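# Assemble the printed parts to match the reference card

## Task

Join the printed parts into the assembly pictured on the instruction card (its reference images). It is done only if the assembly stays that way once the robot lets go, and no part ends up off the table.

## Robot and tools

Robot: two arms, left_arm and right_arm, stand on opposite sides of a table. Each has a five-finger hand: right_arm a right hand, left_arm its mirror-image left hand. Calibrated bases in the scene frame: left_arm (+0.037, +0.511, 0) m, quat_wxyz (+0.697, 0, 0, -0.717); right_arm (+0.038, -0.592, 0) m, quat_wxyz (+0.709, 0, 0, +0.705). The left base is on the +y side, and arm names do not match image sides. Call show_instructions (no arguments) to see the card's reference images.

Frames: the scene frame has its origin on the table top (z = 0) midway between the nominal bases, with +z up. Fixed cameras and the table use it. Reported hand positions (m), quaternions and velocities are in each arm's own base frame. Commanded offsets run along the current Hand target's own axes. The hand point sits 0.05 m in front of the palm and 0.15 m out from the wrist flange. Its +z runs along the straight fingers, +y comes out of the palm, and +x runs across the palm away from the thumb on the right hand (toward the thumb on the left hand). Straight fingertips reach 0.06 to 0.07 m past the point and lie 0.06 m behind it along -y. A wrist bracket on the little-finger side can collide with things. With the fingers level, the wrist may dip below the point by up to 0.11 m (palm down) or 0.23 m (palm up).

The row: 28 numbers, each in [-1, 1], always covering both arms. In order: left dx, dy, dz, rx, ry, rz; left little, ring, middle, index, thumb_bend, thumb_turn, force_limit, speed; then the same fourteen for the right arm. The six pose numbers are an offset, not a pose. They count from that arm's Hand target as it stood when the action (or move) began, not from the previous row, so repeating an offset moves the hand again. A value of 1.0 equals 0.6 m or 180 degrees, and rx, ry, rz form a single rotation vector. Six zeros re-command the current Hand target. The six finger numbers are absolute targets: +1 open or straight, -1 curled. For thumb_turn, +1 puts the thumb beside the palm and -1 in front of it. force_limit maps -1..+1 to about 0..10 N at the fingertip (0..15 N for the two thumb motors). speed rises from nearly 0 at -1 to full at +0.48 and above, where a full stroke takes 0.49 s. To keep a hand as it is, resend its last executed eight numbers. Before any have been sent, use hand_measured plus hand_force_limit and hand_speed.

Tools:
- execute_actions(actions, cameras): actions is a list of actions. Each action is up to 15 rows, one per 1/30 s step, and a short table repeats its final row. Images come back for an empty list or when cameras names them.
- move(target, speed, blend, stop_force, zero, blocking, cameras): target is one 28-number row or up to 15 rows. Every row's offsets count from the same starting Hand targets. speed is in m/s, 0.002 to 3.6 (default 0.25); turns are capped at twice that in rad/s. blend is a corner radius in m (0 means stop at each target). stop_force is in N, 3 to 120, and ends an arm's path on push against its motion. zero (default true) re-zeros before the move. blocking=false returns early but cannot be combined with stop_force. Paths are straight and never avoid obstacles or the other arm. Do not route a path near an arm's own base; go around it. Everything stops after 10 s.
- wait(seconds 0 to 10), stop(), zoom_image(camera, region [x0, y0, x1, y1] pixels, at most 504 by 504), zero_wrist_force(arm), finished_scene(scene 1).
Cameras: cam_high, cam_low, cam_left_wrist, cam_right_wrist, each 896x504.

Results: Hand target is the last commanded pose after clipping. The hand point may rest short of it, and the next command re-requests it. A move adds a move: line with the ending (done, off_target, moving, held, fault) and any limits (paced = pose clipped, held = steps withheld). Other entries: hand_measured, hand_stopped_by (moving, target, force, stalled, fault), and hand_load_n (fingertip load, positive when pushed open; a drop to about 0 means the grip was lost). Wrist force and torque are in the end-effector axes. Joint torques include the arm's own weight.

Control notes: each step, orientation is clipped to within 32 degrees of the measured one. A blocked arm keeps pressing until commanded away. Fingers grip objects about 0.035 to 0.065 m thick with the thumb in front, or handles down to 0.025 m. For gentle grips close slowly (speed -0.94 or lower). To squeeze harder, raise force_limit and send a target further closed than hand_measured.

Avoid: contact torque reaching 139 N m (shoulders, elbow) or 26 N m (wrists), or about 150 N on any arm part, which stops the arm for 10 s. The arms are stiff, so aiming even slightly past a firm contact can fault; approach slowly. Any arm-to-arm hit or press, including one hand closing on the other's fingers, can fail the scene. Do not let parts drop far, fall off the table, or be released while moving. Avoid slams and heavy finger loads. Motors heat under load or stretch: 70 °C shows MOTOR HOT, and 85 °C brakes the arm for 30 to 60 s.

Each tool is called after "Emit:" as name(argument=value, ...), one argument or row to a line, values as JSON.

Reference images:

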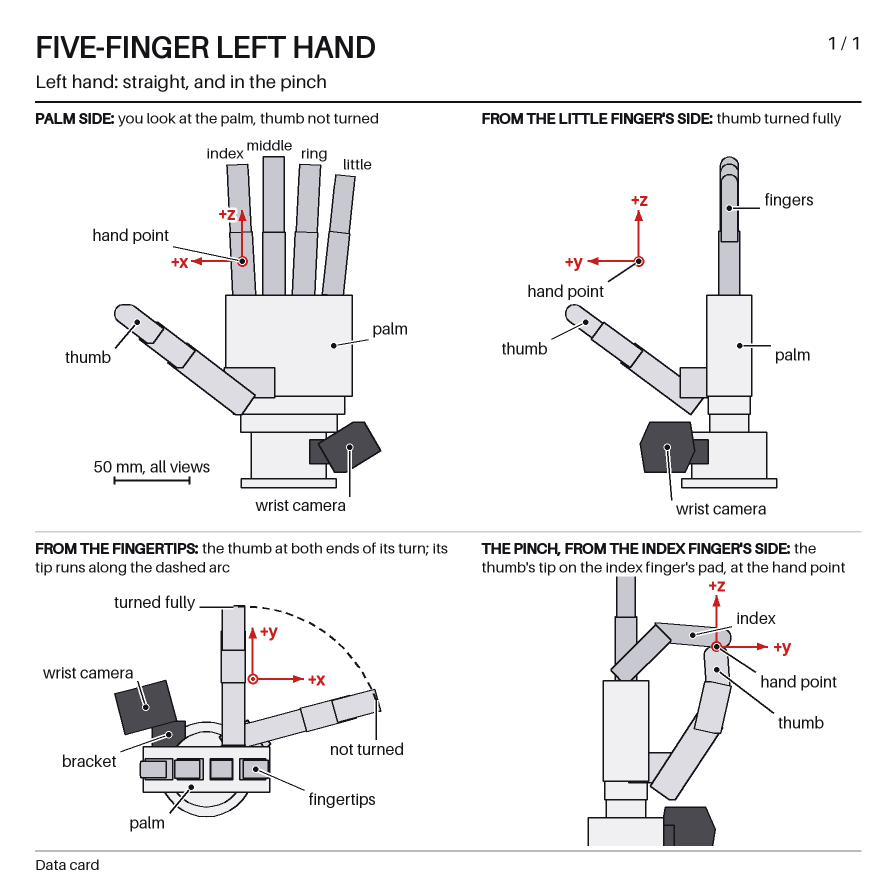

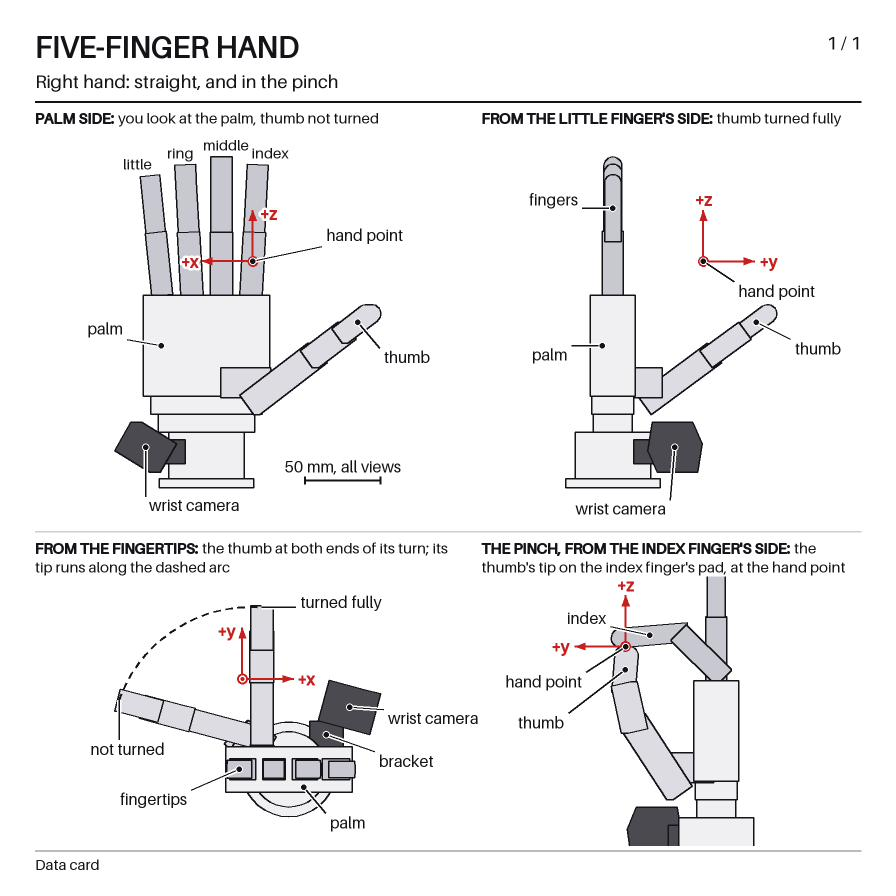

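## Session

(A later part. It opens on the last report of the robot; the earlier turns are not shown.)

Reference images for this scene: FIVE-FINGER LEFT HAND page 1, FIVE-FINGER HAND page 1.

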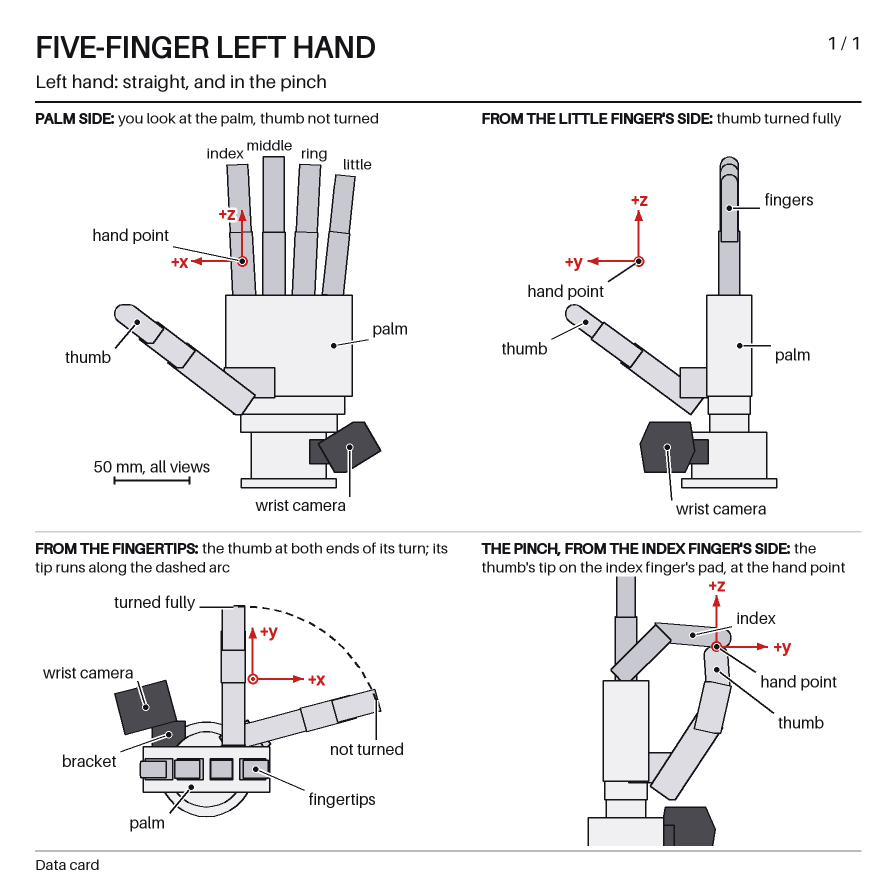

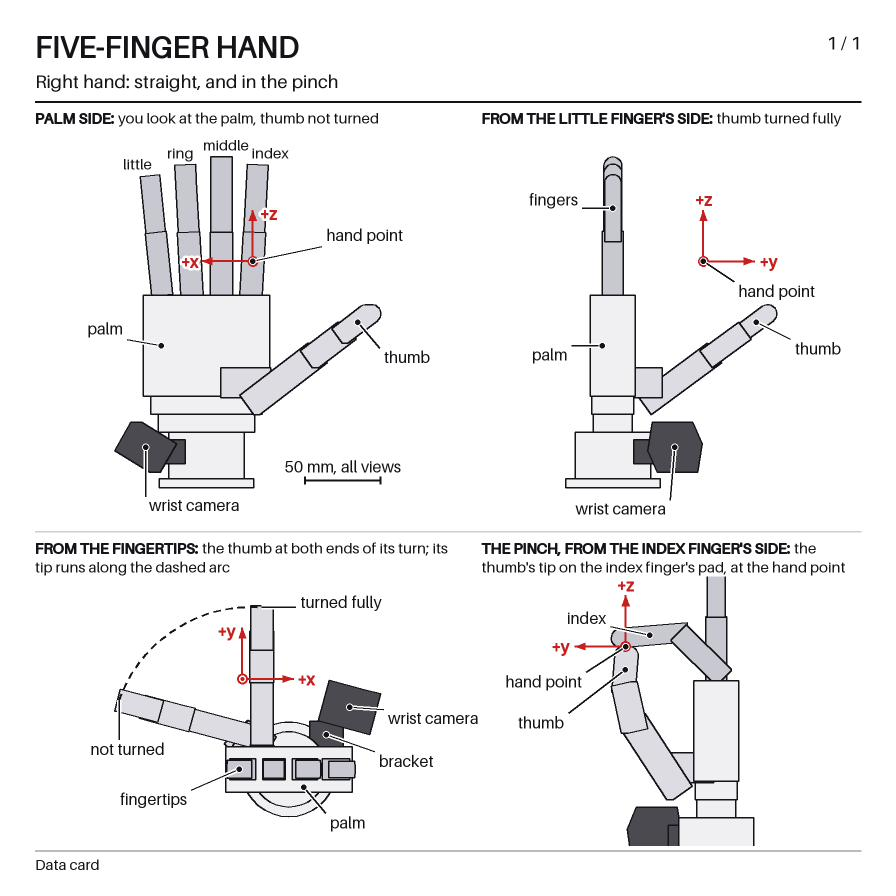

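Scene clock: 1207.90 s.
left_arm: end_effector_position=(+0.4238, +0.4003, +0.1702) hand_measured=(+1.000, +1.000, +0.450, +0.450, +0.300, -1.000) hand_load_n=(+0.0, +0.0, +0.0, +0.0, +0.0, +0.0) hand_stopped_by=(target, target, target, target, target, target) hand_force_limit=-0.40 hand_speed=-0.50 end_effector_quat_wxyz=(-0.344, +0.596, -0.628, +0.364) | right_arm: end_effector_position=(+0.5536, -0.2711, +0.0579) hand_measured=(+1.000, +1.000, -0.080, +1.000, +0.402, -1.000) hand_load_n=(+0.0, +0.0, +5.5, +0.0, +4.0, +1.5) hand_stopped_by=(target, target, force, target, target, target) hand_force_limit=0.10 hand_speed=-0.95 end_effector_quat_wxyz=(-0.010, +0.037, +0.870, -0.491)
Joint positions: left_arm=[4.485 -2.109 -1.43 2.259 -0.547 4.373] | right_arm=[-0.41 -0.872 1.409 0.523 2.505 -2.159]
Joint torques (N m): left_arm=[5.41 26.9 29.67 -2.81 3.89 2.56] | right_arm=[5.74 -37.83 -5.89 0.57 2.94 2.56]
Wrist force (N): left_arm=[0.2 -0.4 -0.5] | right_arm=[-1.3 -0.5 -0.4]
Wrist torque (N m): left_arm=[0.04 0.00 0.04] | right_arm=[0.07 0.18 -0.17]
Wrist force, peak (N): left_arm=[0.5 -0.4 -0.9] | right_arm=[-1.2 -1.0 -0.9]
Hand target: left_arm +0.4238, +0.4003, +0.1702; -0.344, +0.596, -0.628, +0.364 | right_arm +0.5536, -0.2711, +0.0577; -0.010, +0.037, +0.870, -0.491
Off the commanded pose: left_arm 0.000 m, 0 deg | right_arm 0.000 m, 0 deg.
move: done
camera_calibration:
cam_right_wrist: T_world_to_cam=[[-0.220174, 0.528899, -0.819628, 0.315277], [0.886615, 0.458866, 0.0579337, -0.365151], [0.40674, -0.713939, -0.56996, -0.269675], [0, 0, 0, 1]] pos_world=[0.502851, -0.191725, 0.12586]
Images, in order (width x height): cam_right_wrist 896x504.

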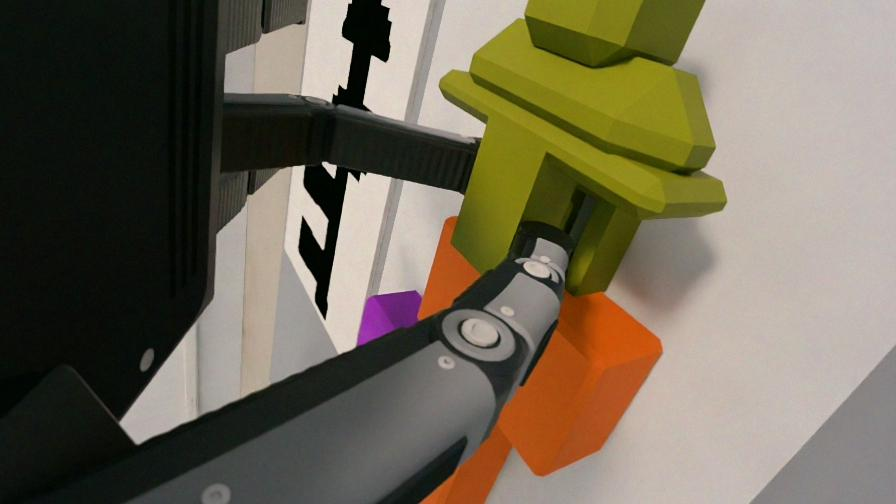

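Emit:
move(
  target=[
    [0,0,0,0,0,0,1,1,0.45,0.45,0.3,-1,-0.4,-0.5,-0.0005,-0.0008,0.0014,0,0,0,1,1,-0.6,1,0.4,-1,0.1,-0.95],
    [0,0,0,0,0,0,1,1,0.45,0.45,0.3,-1,-0.4,-0.5,-0.0005,0.0244,0.016,0,0,0,1,1,-0.6,1,0.4,-1,0.1,-0.95],
  ],
  speed=0.015,
  stop_force=3.5,
  cameras=["cam_right_wrist"],
)

Emit:
zoom_image(
  camera="cam_right_wrist",
  region=[400, 100, 660, 320],
)

Emit:
zoom_image(
  camera="cam_right_wrist",
  region=[545, 160, 625, 240],
)

Scene clock: 1220.53 s.
left_arm: end_effector_position=(+0.4238, +0.4003, +0.1702) hand_measured=(+1.000, +1.000, +0.450, +0.450, +0.300, -1.000) hand_load_n=(+0.0, +0.0, +0.0, +0.0, +0.0, +0.0) hand_stopped_by=(target, target, target, target, target, target) hand_force_limit=-0.40 hand_speed=-0.50 end_effector_quat_wxyz=(-0.344, +0.596, -0.628, +0.364) | right_arm: end_effector_position=(+0.5541, -0.2718, +0.0442) hand_measured=(+1.000, +1.000, -0.080, +1.000, +0.402, -1.000) hand_load_n=(+0.0, +0.0, +4.5, +0.0, +3.5, +1.0) hand_stopped_by=(target, target, force, target, target, target) hand_force_limit=0.10 hand_speed=-0.95 end_effector_quat_wxyz=(-0.010, +0.037, +0.870, -0.491)
Joint positions: left_arm=[4.485 -2.109 -1.43 2.259 -0.547 4.373] | right_arm=[-0.411 -0.854 1.417 0.496 2.505 -2.16]
Joint torques (N m): left_arm=[5.76 26.58 29.57 -2.8 3.96 2.48] | right_arm=[-5.37 -53.05 -23.16 3.72 -0.63 -1.52]
Wrist force (N): left_arm=[0.3 -0.5 -0.4] | right_arm=[-1.1 -0.4 -0.6]
Wrist torque (N m): left_arm=[0.02 0.01 0.04] | right_arm=[0.10 0.11 -0.12]
Wrist force, peak (N): left_arm=[0.4 -0.7 -0.7] | right_arm=[-4.0 -3.6 -2.5]
Hand target: left_arm +0.4238, +0.4003, +0.1702; -0.344, +0.596, -0.628, +0.364 | right_arm +0.5541, -0.2718, +0.0442; -0.010, +0.037, +0.871, -0.491 (not the last commanded pose)
Off the commanded pose: left_arm 0.000 m, 0 deg | right_arm 0.004 m, 0 deg.
move: contact (right_arm); path passed 1 of 2 targets
camera_calibration:
cam_right_wrist: T_world_to_cam=[[-0.220074, 0.528932, -0.819633, 0.304507], [0.886601, 0.458875, 0.0580693, -0.364574], [0.406824, -0.713908, -0.569938, -0.278266], [0, 0, 0, 1]] pos_world=[0.503451, -0.192425, 0.11216]
Images, in order (width x height): cam_right_wrist 896x504.

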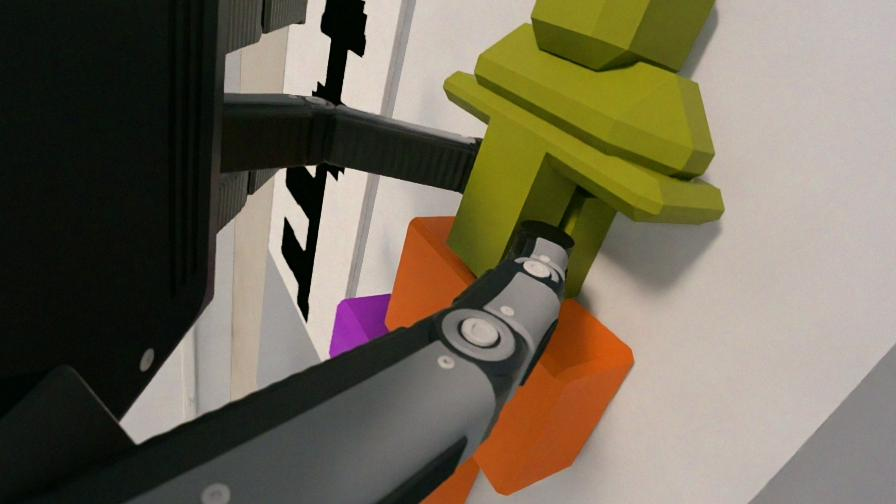

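Scaled by 1.938 from the camera's 896x504 image, which has a finer 1280x720 frame.

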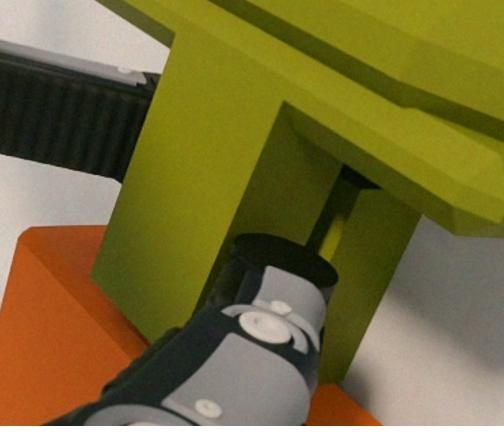

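Scaled by 6.300 from the camera's 896x504 image, which has a finer 1280x720 frame.

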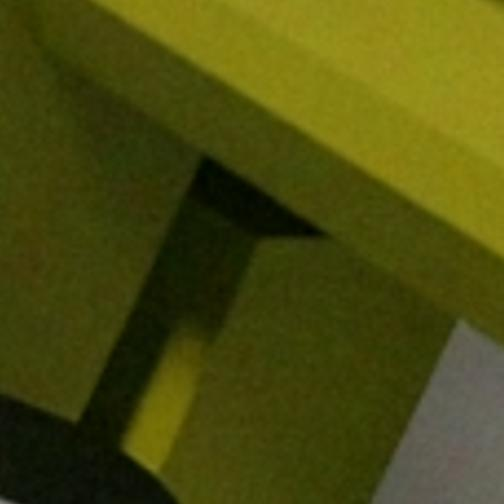

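Emit:
move(
  target=[
    [0,0,0,0,0,0,1,1,0.45,0.45,0.3,-1,-0.4,-0.5,-0.002,0,0,0,0,0,1,1,-0.6,1,0.4,-1,0.1,-0.95],
    [0,0,0,0,0,0,1,1,0.45,0.45,0.3,-1,-0.4,-0.5,-0.002,0.0051,0.0029,0,0,0,1,1,-0.6,1,0.4,-1,0.1,-0.95],
  ],
  speed=0.01,
  stop_force=4,
  cameras=["cam_right_wrist"],
)

Emit:
zoom_image(
  camera="cam_right_wrist",
  region=[400, 100, 660, 320],
)

Emit:
zoom_image(
  camera="cam_right_wrist",
  region=[545, 160, 625, 240],
)

Scene clock: 1227.30 s.
left_arm: end_effector_position=(+0.4238, +0.4003, +0.1702) hand_measured=(+1.000, +1.000, +0.450, +0.450, +0.300, -1.000) hand_load_n=(-0.5, +0.0, -0.5, +0.0, +0.0, +0.0) hand_stopped_by=(target, target, target, target, target, target) hand_force_limit=-0.40 hand_speed=-0.50 end_effector_quat_wxyz=(-0.344, +0.596, -0.628, +0.364) | right_arm: end_effector_position=(+0.5554, -0.2719, +0.0413) hand_measured=(+1.000, +1.000, -0.080, +1.000, +0.402, -1.000) hand_load_n=(+0.0, +0.0, +3.5, +0.0, +4.5, +1.0) hand_stopped_by=(target, target, force, target, target, target) hand_force_limit=0.10 hand_speed=-0.95 end_effector_quat_wxyz=(-0.010, +0.037, +0.870, -0.491)
Joint positions: left_arm=[4.485 -2.109 -1.43 2.259 -0.547 4.373] | right_arm=[-0.41 -0.847 1.414 0.493 2.505 -2.159]
Joint torques (N m): left_arm=[4.95 26.38 29.48 -2.72 3.94 2.62] | right_arm=[1.7 -49.77 -20.68 4 -1.28 1.06]
Wrist force (N): left_arm=[0.4 -0.4 -0.5] | right_arm=[-2.5 -5.5 -2.2]
Wrist torque (N m): left_arm=[0.05 -0.02 0.04] | right_arm=[0.12 0.18 -0.28]
Wrist force, peak (N): left_arm=[0.6 -0.7 -0.5] | right_arm=[-2.9 -6.9 -2.7]
Hand target: left_arm +0.4238, +0.4003, +0.1702; -0.344, +0.596, -0.628, +0.364 | right_arm +0.5554, -0.2719, +0.0413; -0.010, +0.037, +0.870, -0.491 (not the last commanded pose)
Off the commanded pose: left_arm 0.000 m, 0 deg | right_arm 0.001 m, 0 deg.
move: contact (right_arm); path passed 1 of 2 targets
camera_calibration:
cam_right_wrist: T_world_to_cam=[[-0.220018, 0.528836, -0.81971, 0.302408], [0.886618, 0.458845, 0.058048, -0.365435], [0.406818, -0.713998, -0.56983, -0.280503], [0, 0, 0, 1]] pos_world=[0.50465, -0.192525, 0.109261]
Images, in order (width x height): cam_right_wrist 896x504.

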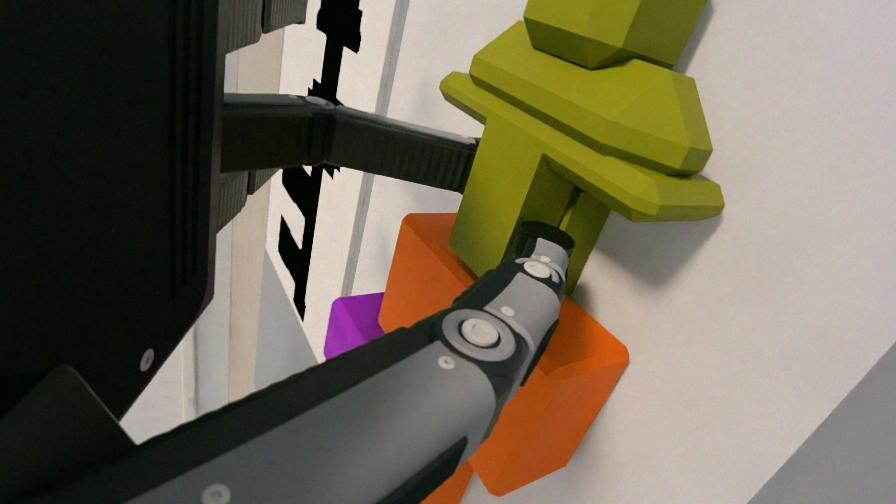

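Scaled by 1.938 from the camera's 896x504 image, which has a finer 1280x720 frame.

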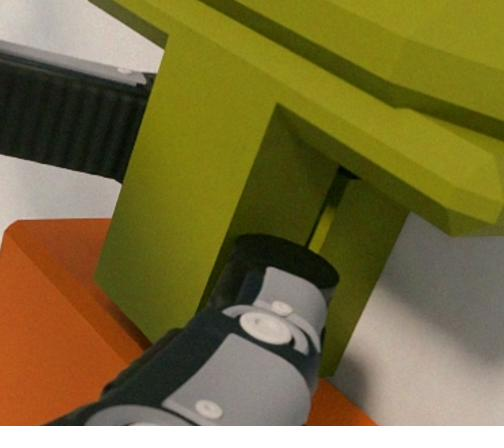

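Scaled by 6.300 from the camera's 896x504 image, which has a finer 1280x720 frame.

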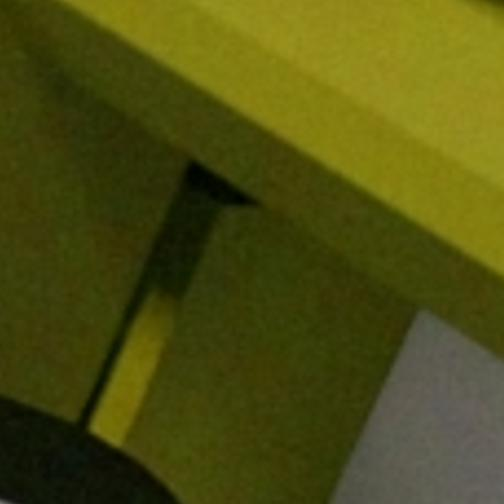

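Emit:
move(
  target=[0,0,0,0,0,0,1,1,0.45,0.45,0.3,-1,-0.4,-0.5,0,0.0036,0.0021,0,0,0,1,1,-0.6,1,0.4,-1,0.1,-0.95],
  speed=0.008,
  stop_force=7,
  cameras=["cam_right_wrist"],
)

Emit:
zoom_image(
  camera="cam_right_wrist",
  region=[545, 160, 625, 240],
)

Scene clock: 1232.17 s.
left_arm: end_effector_position=(+0.4238, +0.4003, +0.1702) hand_measured=(+1.000, +1.000, +0.450, +0.450, +0.300, -1.000) hand_load_n=(+0.0, +0.0, +0.0, +0.0, +0.0, +0.0) hand_stopped_by=(target, target, target, target, target, target) hand_force_limit=-0.40 hand_speed=-0.50 end_effector_quat_wxyz=(-0.344, +0.596, -0.628, +0.364) | right_arm: end_effector_position=(+0.5555, -0.2719, +0.0409) hand_measured=(+1.000, +1.000, -0.080, +1.000, +0.402, -1.000) hand_load_n=(+0.0, +0.0, +2.5, -0.5, +5.0, +1.5) hand_stopped_by=(target, target, force, target, target, target) hand_force_limit=0.10 hand_speed=-0.95 end_effector_quat_wxyz=(-0.010, +0.037, +0.870, -0.491)
Joint positions: left_arm=[4.485 -2.109 -1.43 2.259 -0.547 4.373] | right_arm=[-0.41 -0.847 1.414 0.492 2.505 -2.159]
Joint torques (N m): left_arm=[5.41 26.59 29.45 -2.61 3.92 2.46] | right_arm=[-0.9 -45.3 -19.01 3.44 -1.16 -0.89]
Wrist force (N): left_arm=[0.4 -0.3 -0.3] | right_arm=[-1.2 -13.2 -6.3]
Wrist torque (N m): left_arm=[0.05 -0.02 0.04] | right_arm=[0.07 0.29 -0.45]
Wrist force, peak (N): left_arm=[0.4 -0.5 -0.8] | right_arm=[-0.9 -15.1 -7.7]
Hand target: left_arm +0.4238, +0.4003, +0.1702; -0.344, +0.596, -0.628, +0.364 | right_arm +0.5555, -0.2719, +0.0409; -0.010, +0.037, +0.870, -0.491 (not the last commanded pose)
Off the commanded pose: left_arm 0.000 m, 0 deg | right_arm 0.002 m, 0 deg.
move: contact (right_arm)
camera_calibration:
cam_right_wrist: T_world_to_cam=[[-0.219806, 0.528755, -0.819819, 0.30191], [0.886572, 0.458905, 0.0582748, -0.365484], [0.407033, -0.71402, -0.569649, -0.28096], [0, 0, 0, 1]] pos_world=[0.504749, -0.192525, 0.108762]
Images, in order (width x height): cam_right_wrist 896x504.

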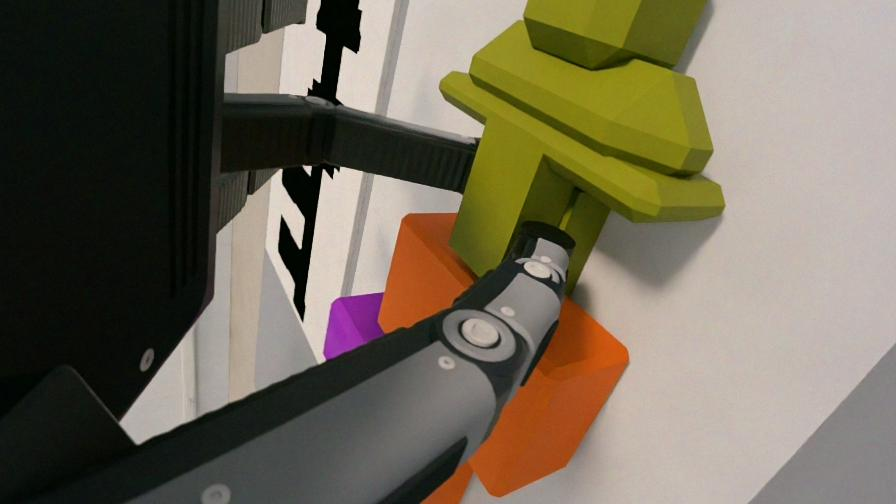

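Scaled by 6.300 from the camera's 896x504 image, which has a finer 1280x720 frame.

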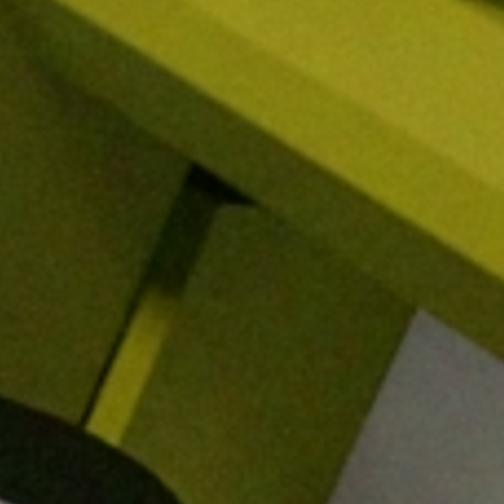

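Emit:
move(
  target=[
    [0,0,0,0,0,0,1,1,0.45,0.45,0.3,-1,-0.4,-0.5,0,-0.0008,-0.0005,0,0,0,1,1,-0.6,1,0.4,-1,0.1,-0.95],
    [0,0,0,0,0,0,1,1,0.45,0.45,0.3,-1,-0.4,-0.5,0,-0.0008,-0.0005,0,0,0,1,1,0.4,1,0.4,-1,0.1,-0.7],
    [0,0,0,0,0,0,1,1,0.45,0.45,0.3,-1,-0.4,-0.5,0,0.0017,-0.0048,0,0,0,1,1,0.4,1,0.4,-1,0.1,-0.7],
  ],
  speed=[0.01,0.02,0.02],
  cameras=["cam_right_wrist"],
)

Emit:
zoom_image(
  camera="cam_right_wrist",
  region=[400, 100, 660, 320],
)

Scene clock: 1239.07 s.
left_arm: end_effector_position=(+0.4238, +0.4003, +0.1702) hand_measured=(+1.000, +1.000, +0.450, +0.450, +0.300, -1.000) hand_load_n=(+0.0, +0.0, +0.0, +0.0, +0.0, +0.0) hand_stopped_by=(target, target, target, target, target, target) hand_force_limit=-0.40 hand_speed=-0.50 end_effector_quat_wxyz=(-0.344, +0.596, -0.628, +0.364) | right_arm: end_effector_position=(+0.5558, -0.2691, +0.0415) hand_measured=(+1.000, +1.000, +0.400, +1.000, +0.400, -1.000) hand_load_n=(+0.0, +0.0, +0.0, +0.0, +0.0, +0.0) hand_stopped_by=(target, target, target, target, target, target) hand_force_limit=0.10 hand_speed=-0.70 end_effector_quat_wxyz=(-0.010, +0.037, +0.870, -0.491)
Joint positions: left_arm=[4.485 -2.109 -1.43 2.259 -0.547 4.373] | right_arm=[-0.405 -0.847 1.414 0.499 2.508 -2.151]
Joint torques (N m): left_arm=[5.6 26.98 29.87 -2.49 3.9 2.45] | right_arm=[5.49 -36.34 -7 3.85 2.92 2.45]
Wrist force (N): left_arm=[0.4 -0.1 -0.4] | right_arm=[-1.1 0.1 -0.5]
Wrist torque (N m): left_arm=[0.08 -0.02 0.03] | right_arm=[0.16 0.15 -0.15]
Wrist force, peak (N): left_arm=[0.4 -0.6 -0.8] | right_arm=[-0.9 -13.4 -6.4]
Hand target: left_arm +0.4238, +0.4003, +0.1702; -0.344, +0.596, -0.628, +0.364 | right_arm +0.5557, -0.2689, +0.0415; -0.010, +0.037, +0.870, -0.491
Off the commanded pose: left_arm 0.000 m, 0 deg | right_arm 0.000 m, 0 deg.
move: done
camera_calibration:
cam_right_wrist: T_world_to_cam=[[-0.219699, 0.528735, -0.819861, 0.300994], [0.886587, 0.458867, 0.0583474, -0.36701], [0.407057, -0.714059, -0.569582, -0.27867], [0, 0, 0, 1]] pos_world=[0.504949, -0.189724, 0.109462]
Images, in order (width x height): cam_right_wrist 896x504.

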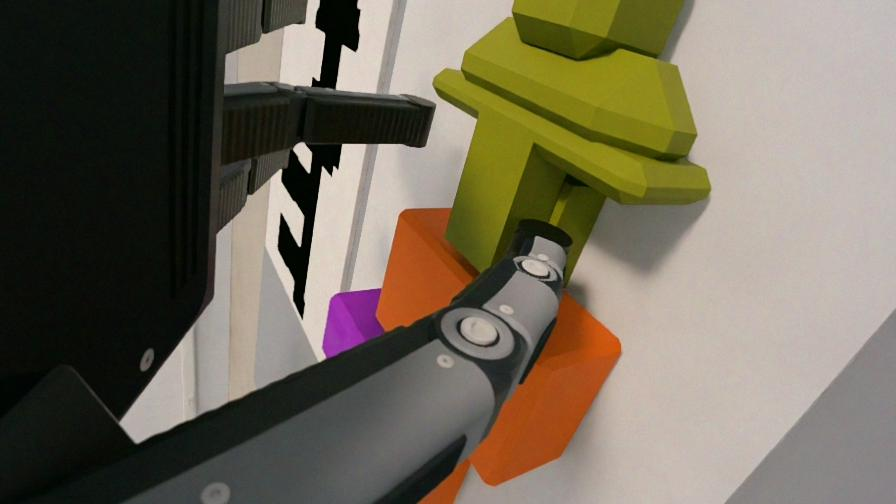

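Scaled by 1.938 from the camera's 896x504 image, which has a finer 1280x720 frame.

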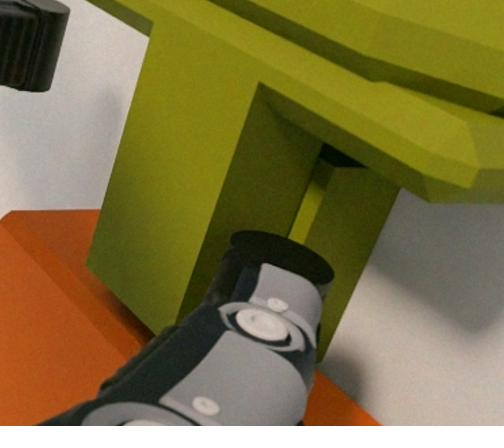

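Emit:
move(
  target=[
    [0,0,0,0,0,0,1,1,0.45,0.45,0.3,-1,-0.4,-0.5,0,-0.1155,-0.0667,0,0,0,1,1,0.4,1,0.4,-1,0.1,-0.7],
    [0,0,0,0,0,0,1,1,0.45,0.45,0.3,1,-0.4,-0.5,0,-0.06,-0.26,0,0,0,1,1,0.4,1,0.4,-1,0.1,-0.7],
  ],
  speed=[0.08,0.2],
  cameras=["all"],
)

Emit:
zoom_image(
  camera="cam_high",
  region=[395, 175, 505, 305],
)

Emit:
zoom_image(
  camera="cam_right_wrist",
  region=[400, 100, 800, 504],
)

Emit:
zoom_image(
  camera="cam_low",
  region=[300, 265, 480, 315],
)

Scene clock: 1249.00 s.
left_arm: end_effector_position=(+0.4238, +0.4003, +0.1702) hand_measured=(+1.000, +1.000, +0.450, +0.450, +0.300, +1.000) hand_load_n=(+0.0, +0.0, +0.0, +0.0, +0.0, -0.5) hand_stopped_by=(target, target, target, target, target, target) hand_force_limit=-0.40 hand_speed=-0.50 end_effector_quat_wxyz=(-0.344, +0.596, -0.628, +0.364) | right_arm: end_effector_position=(+0.5622, -0.1543, +0.1531) hand_measured=(+1.000, +1.000, +0.400, +1.000, +0.400, -1.000) hand_load_n=(+0.0, +0.0, +0.0, +0.0, +0.0, +0.0) hand_stopped_by=(target, target, target, target, target, target) hand_force_limit=0.10 hand_speed=-0.70 end_effector_quat_wxyz=(-0.010, +0.037, +0.870, -0.491)
Joint positions: left_arm=[4.485 -2.109 -1.43 2.259 -0.547 4.373] | right_arm=[-0.192 -0.915 1.294 0.983 2.583 -1.795]
Joint torques (N m): left_arm=[5 26.97 29.24 -2.52 3.92 2.4] | right_arm=[6.12 -35.65 -24.63 4.15 3.14 2.72]
Wrist force (N): left_arm=[0.4 -0.5 -0.6] | right_arm=[-1.0 -0.6 -0.6]
Wrist torque (N m): left_arm=[0.02 -0.02 0.05] | right_arm=[0.07 0.11 -0.15]
Wrist force, peak (N): left_arm=[0.8 -0.2 -0.6] | right_arm=[-1.4 -1.1 -0.7]
Hand target: left_arm +0.4238, +0.4003, +0.1702; -0.344, +0.596, -0.628, +0.364 | right_arm +0.5622, -0.1543, +0.1531; -0.010, +0.037, +0.870, -0.491
Off the commanded pose: left_arm 0.000 m, 0 deg | right_arm 0.000 m, 0 deg.
move: done
camera_calibration:
cam_left_wrist: T_world_to_cam=[[0.51298, -0.277995, 0.812139, -0.236273], [-0.596054, -0.796186, 0.103958, 0.555937], [0.617714, -0.537407, -0.574128, 0.169679], [0, 0, 0, 1]] pos_world=[0.347759, 0.468133, 0.23151]
cam_right_wrist: T_world_to_cam=[[-0.219806, 0.528755, -0.819819, 0.333267], [0.886572, 0.458905, 0.0582748, -0.431936], [0.407033, -0.71402, -0.569649, -0.135747], [0, 0, 0, 1]] pos_world=[0.511449, -0.0749246, 0.221062]

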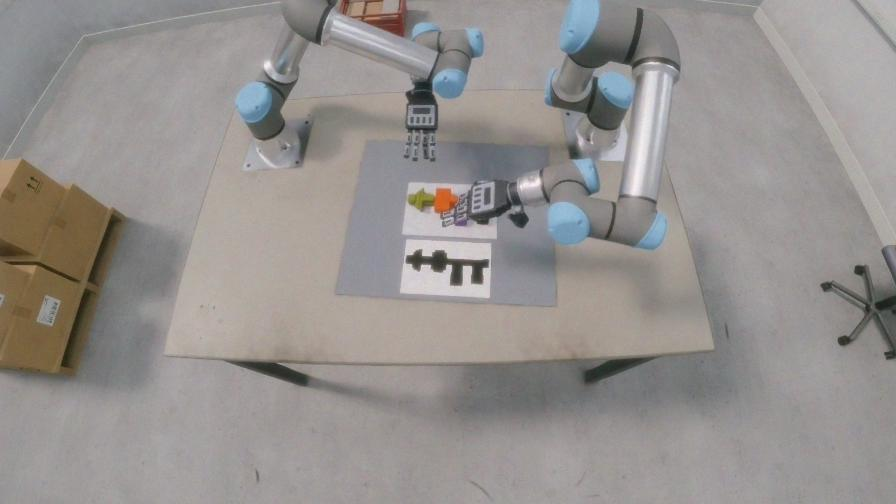

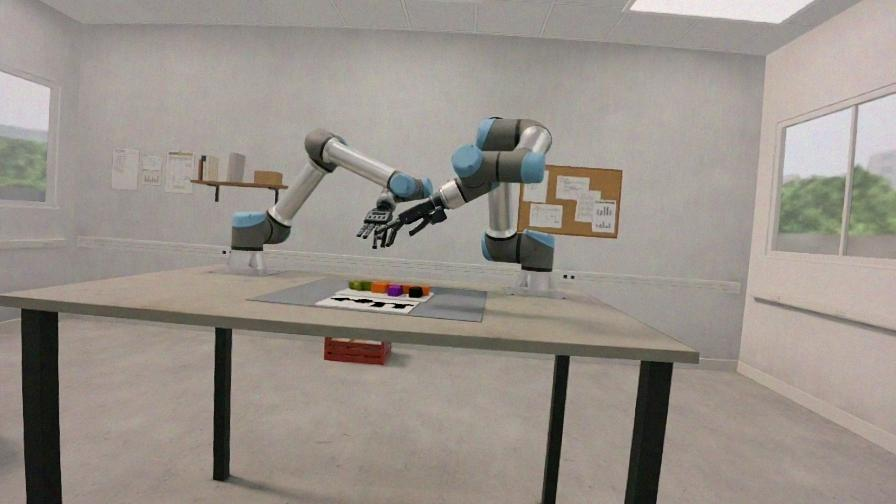

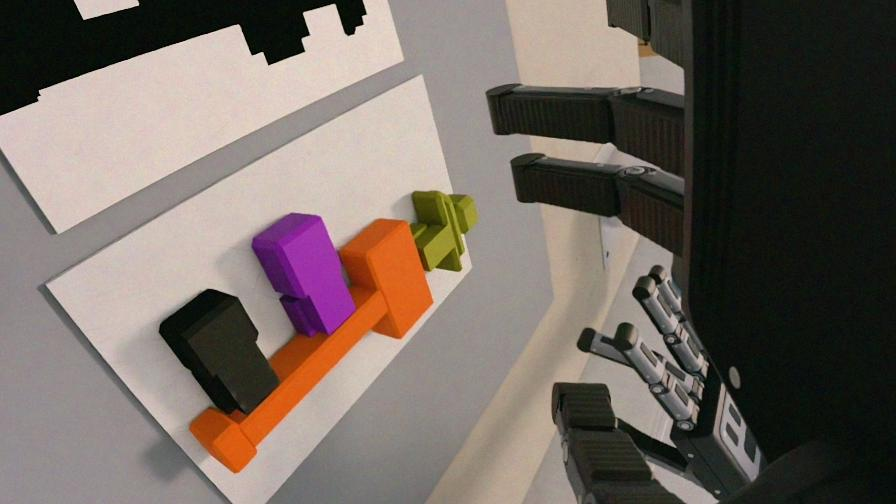

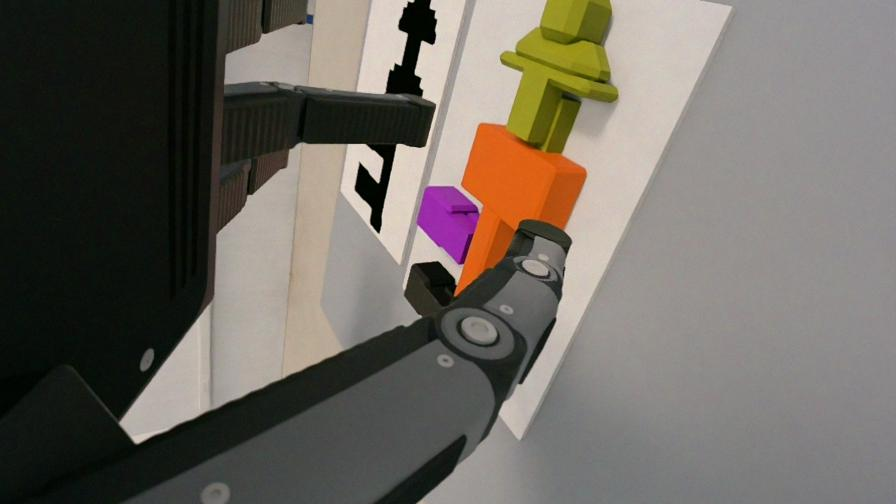

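Scaled by 3.877 from the camera's 896x504 image, which has a finer 1280x720 frame.

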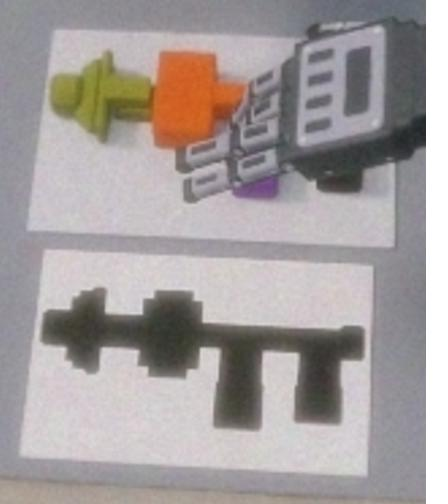

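Scaled by 1.248 from the camera's 896x504 image, which has a finer 1280x720 frame.

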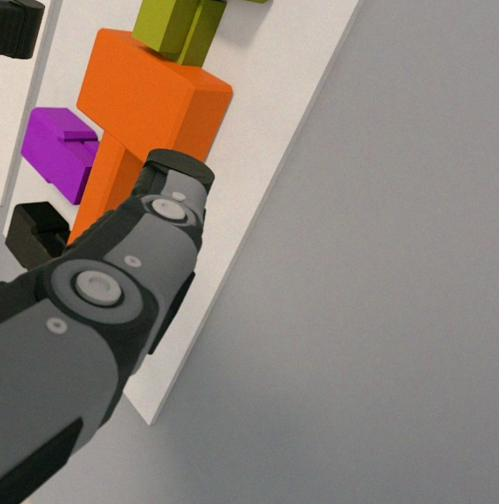

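Scaled by 2.800 from the camera's 896x504 image, which has a finer 1280x720 frame.

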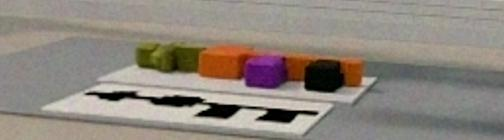

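Emit:
zoom_image(
  camera="cam_left_wrist",
  region=[150, 180, 490, 480],
)

Emit:
zoom_image(
  camera="cam_right_wrist",
  region=[400, 0, 640, 320],
)

Scaled by 1.482 from the camera's 896x504 image, which has a finer 1280x720 frame.

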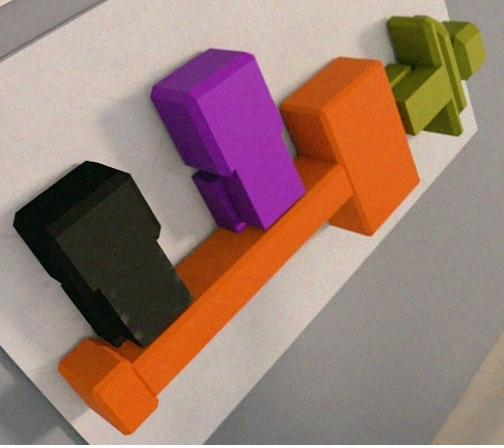

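Scaled by 1.575 from the camera's 896x504 image, which has a finer 1280x720 frame.

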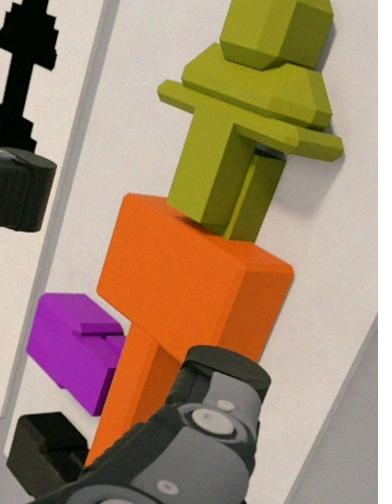

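Emit:
move(
  target=[0.089,0.0305,0.1803,0,0,0,1,1,0.45,0.45,0.3,1,-0.4,-0.5,0,0,0,0,0,0,1,1,0.4,1,0.4,-1,0.1,-0.7],
  speed=0.2,
  cameras=["cam_left_wrist"],
)

Emit:
zoom_image(
  camera="cam_left_wrist",
  region=[250, 100, 600, 400],
)

Scene clock: 1260.60 s.
left_arm: end_effector_position=(+0.5054, +0.3423, +0.1006) hand_measured=(+1.000, +1.000, +0.450, +0.450, +0.300, +1.000) hand_load_n=(+0.0, +0.0, +0.0, +0.0, +0.0, +0.0) hand_stopped_by=(target, target, target, target, target, target) hand_force_limit=-0.40 hand_speed=-0.50 end_effector_quat_wxyz=(-0.344, +0.596, -0.628, +0.364) | right_arm: end_effector_position=(+0.5622, -0.1543, +0.1531) hand_measured=(+1.000, +1.000, +0.400, +1.000, +0.400, -1.000) hand_load_n=(+0.0, +0.0, +0.0, +0.0, +0.0, +0.0) hand_stopped_by=(target, target, target, target, target, target) hand_force_limit=0.10 hand_speed=-0.70 end_effector_quat_wxyz=(-0.010, +0.037, +0.870, -0.491)
Joint positions: left_arm=[4.286 -2.127 -1.528 2.648 -0.631 4.046] | right_arm=[-0.192 -0.915 1.294 0.983 2.583 -1.795]
Joint torques (N m): left_arm=[-7.15 29.16 7.47 0.16 -1.75 -2.67] | right_arm=[5.53 -35.52 -24.12 4.1 3.02 2.7]
Wrist force (N): left_arm=[0.2 -0.4 -0.2] | right_arm=[-1.1 -0.6 -0.7]
Wrist torque (N m): left_arm=[0.02 0.00 0.18] | right_arm=[0.07 0.14 -0.16]
Wrist force, peak (N): left_arm=[0.2 -0.6 -1.4] | right_arm=[-1.6 -0.6 -0.2]
Hand target: left_arm +0.5055, +0.3423, +0.1005; -0.344, +0.596, -0.628, +0.364 | right_arm +0.5622, -0.1543, +0.1531; -0.010, +0.037, +0.870, -0.491
Off the commanded pose: left_arm 0.000 m, 0 deg | right_arm 0.000 m, 0 deg.
move: done
camera_calibration:
cam_left_wrist: T_world_to_cam=[[0.512981, -0.277957, 0.812152, -0.237749], [-0.596089, -0.796151, 0.104028, 0.565621], [0.61768, -0.537479, -0.574097, 0.048183], [0, 0, 0, 1]] pos_world=[0.42936, 0.410133, 0.16191]
Images, in order (width x height): cam_left_wrist 896x504.

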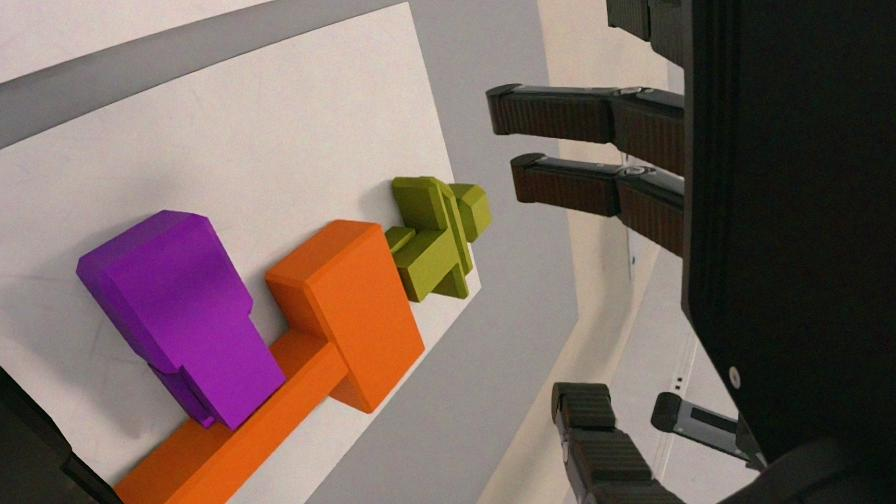

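Scaled by 1.440 from the camera's 896x504 image, which has a finer 1280x720 frame.

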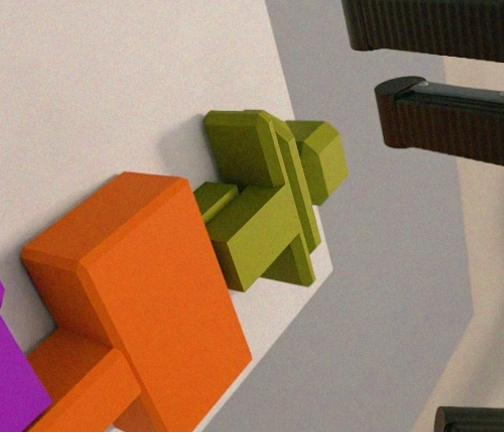

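Emit:
finished_scene(
)

The scene is finished: the task was done.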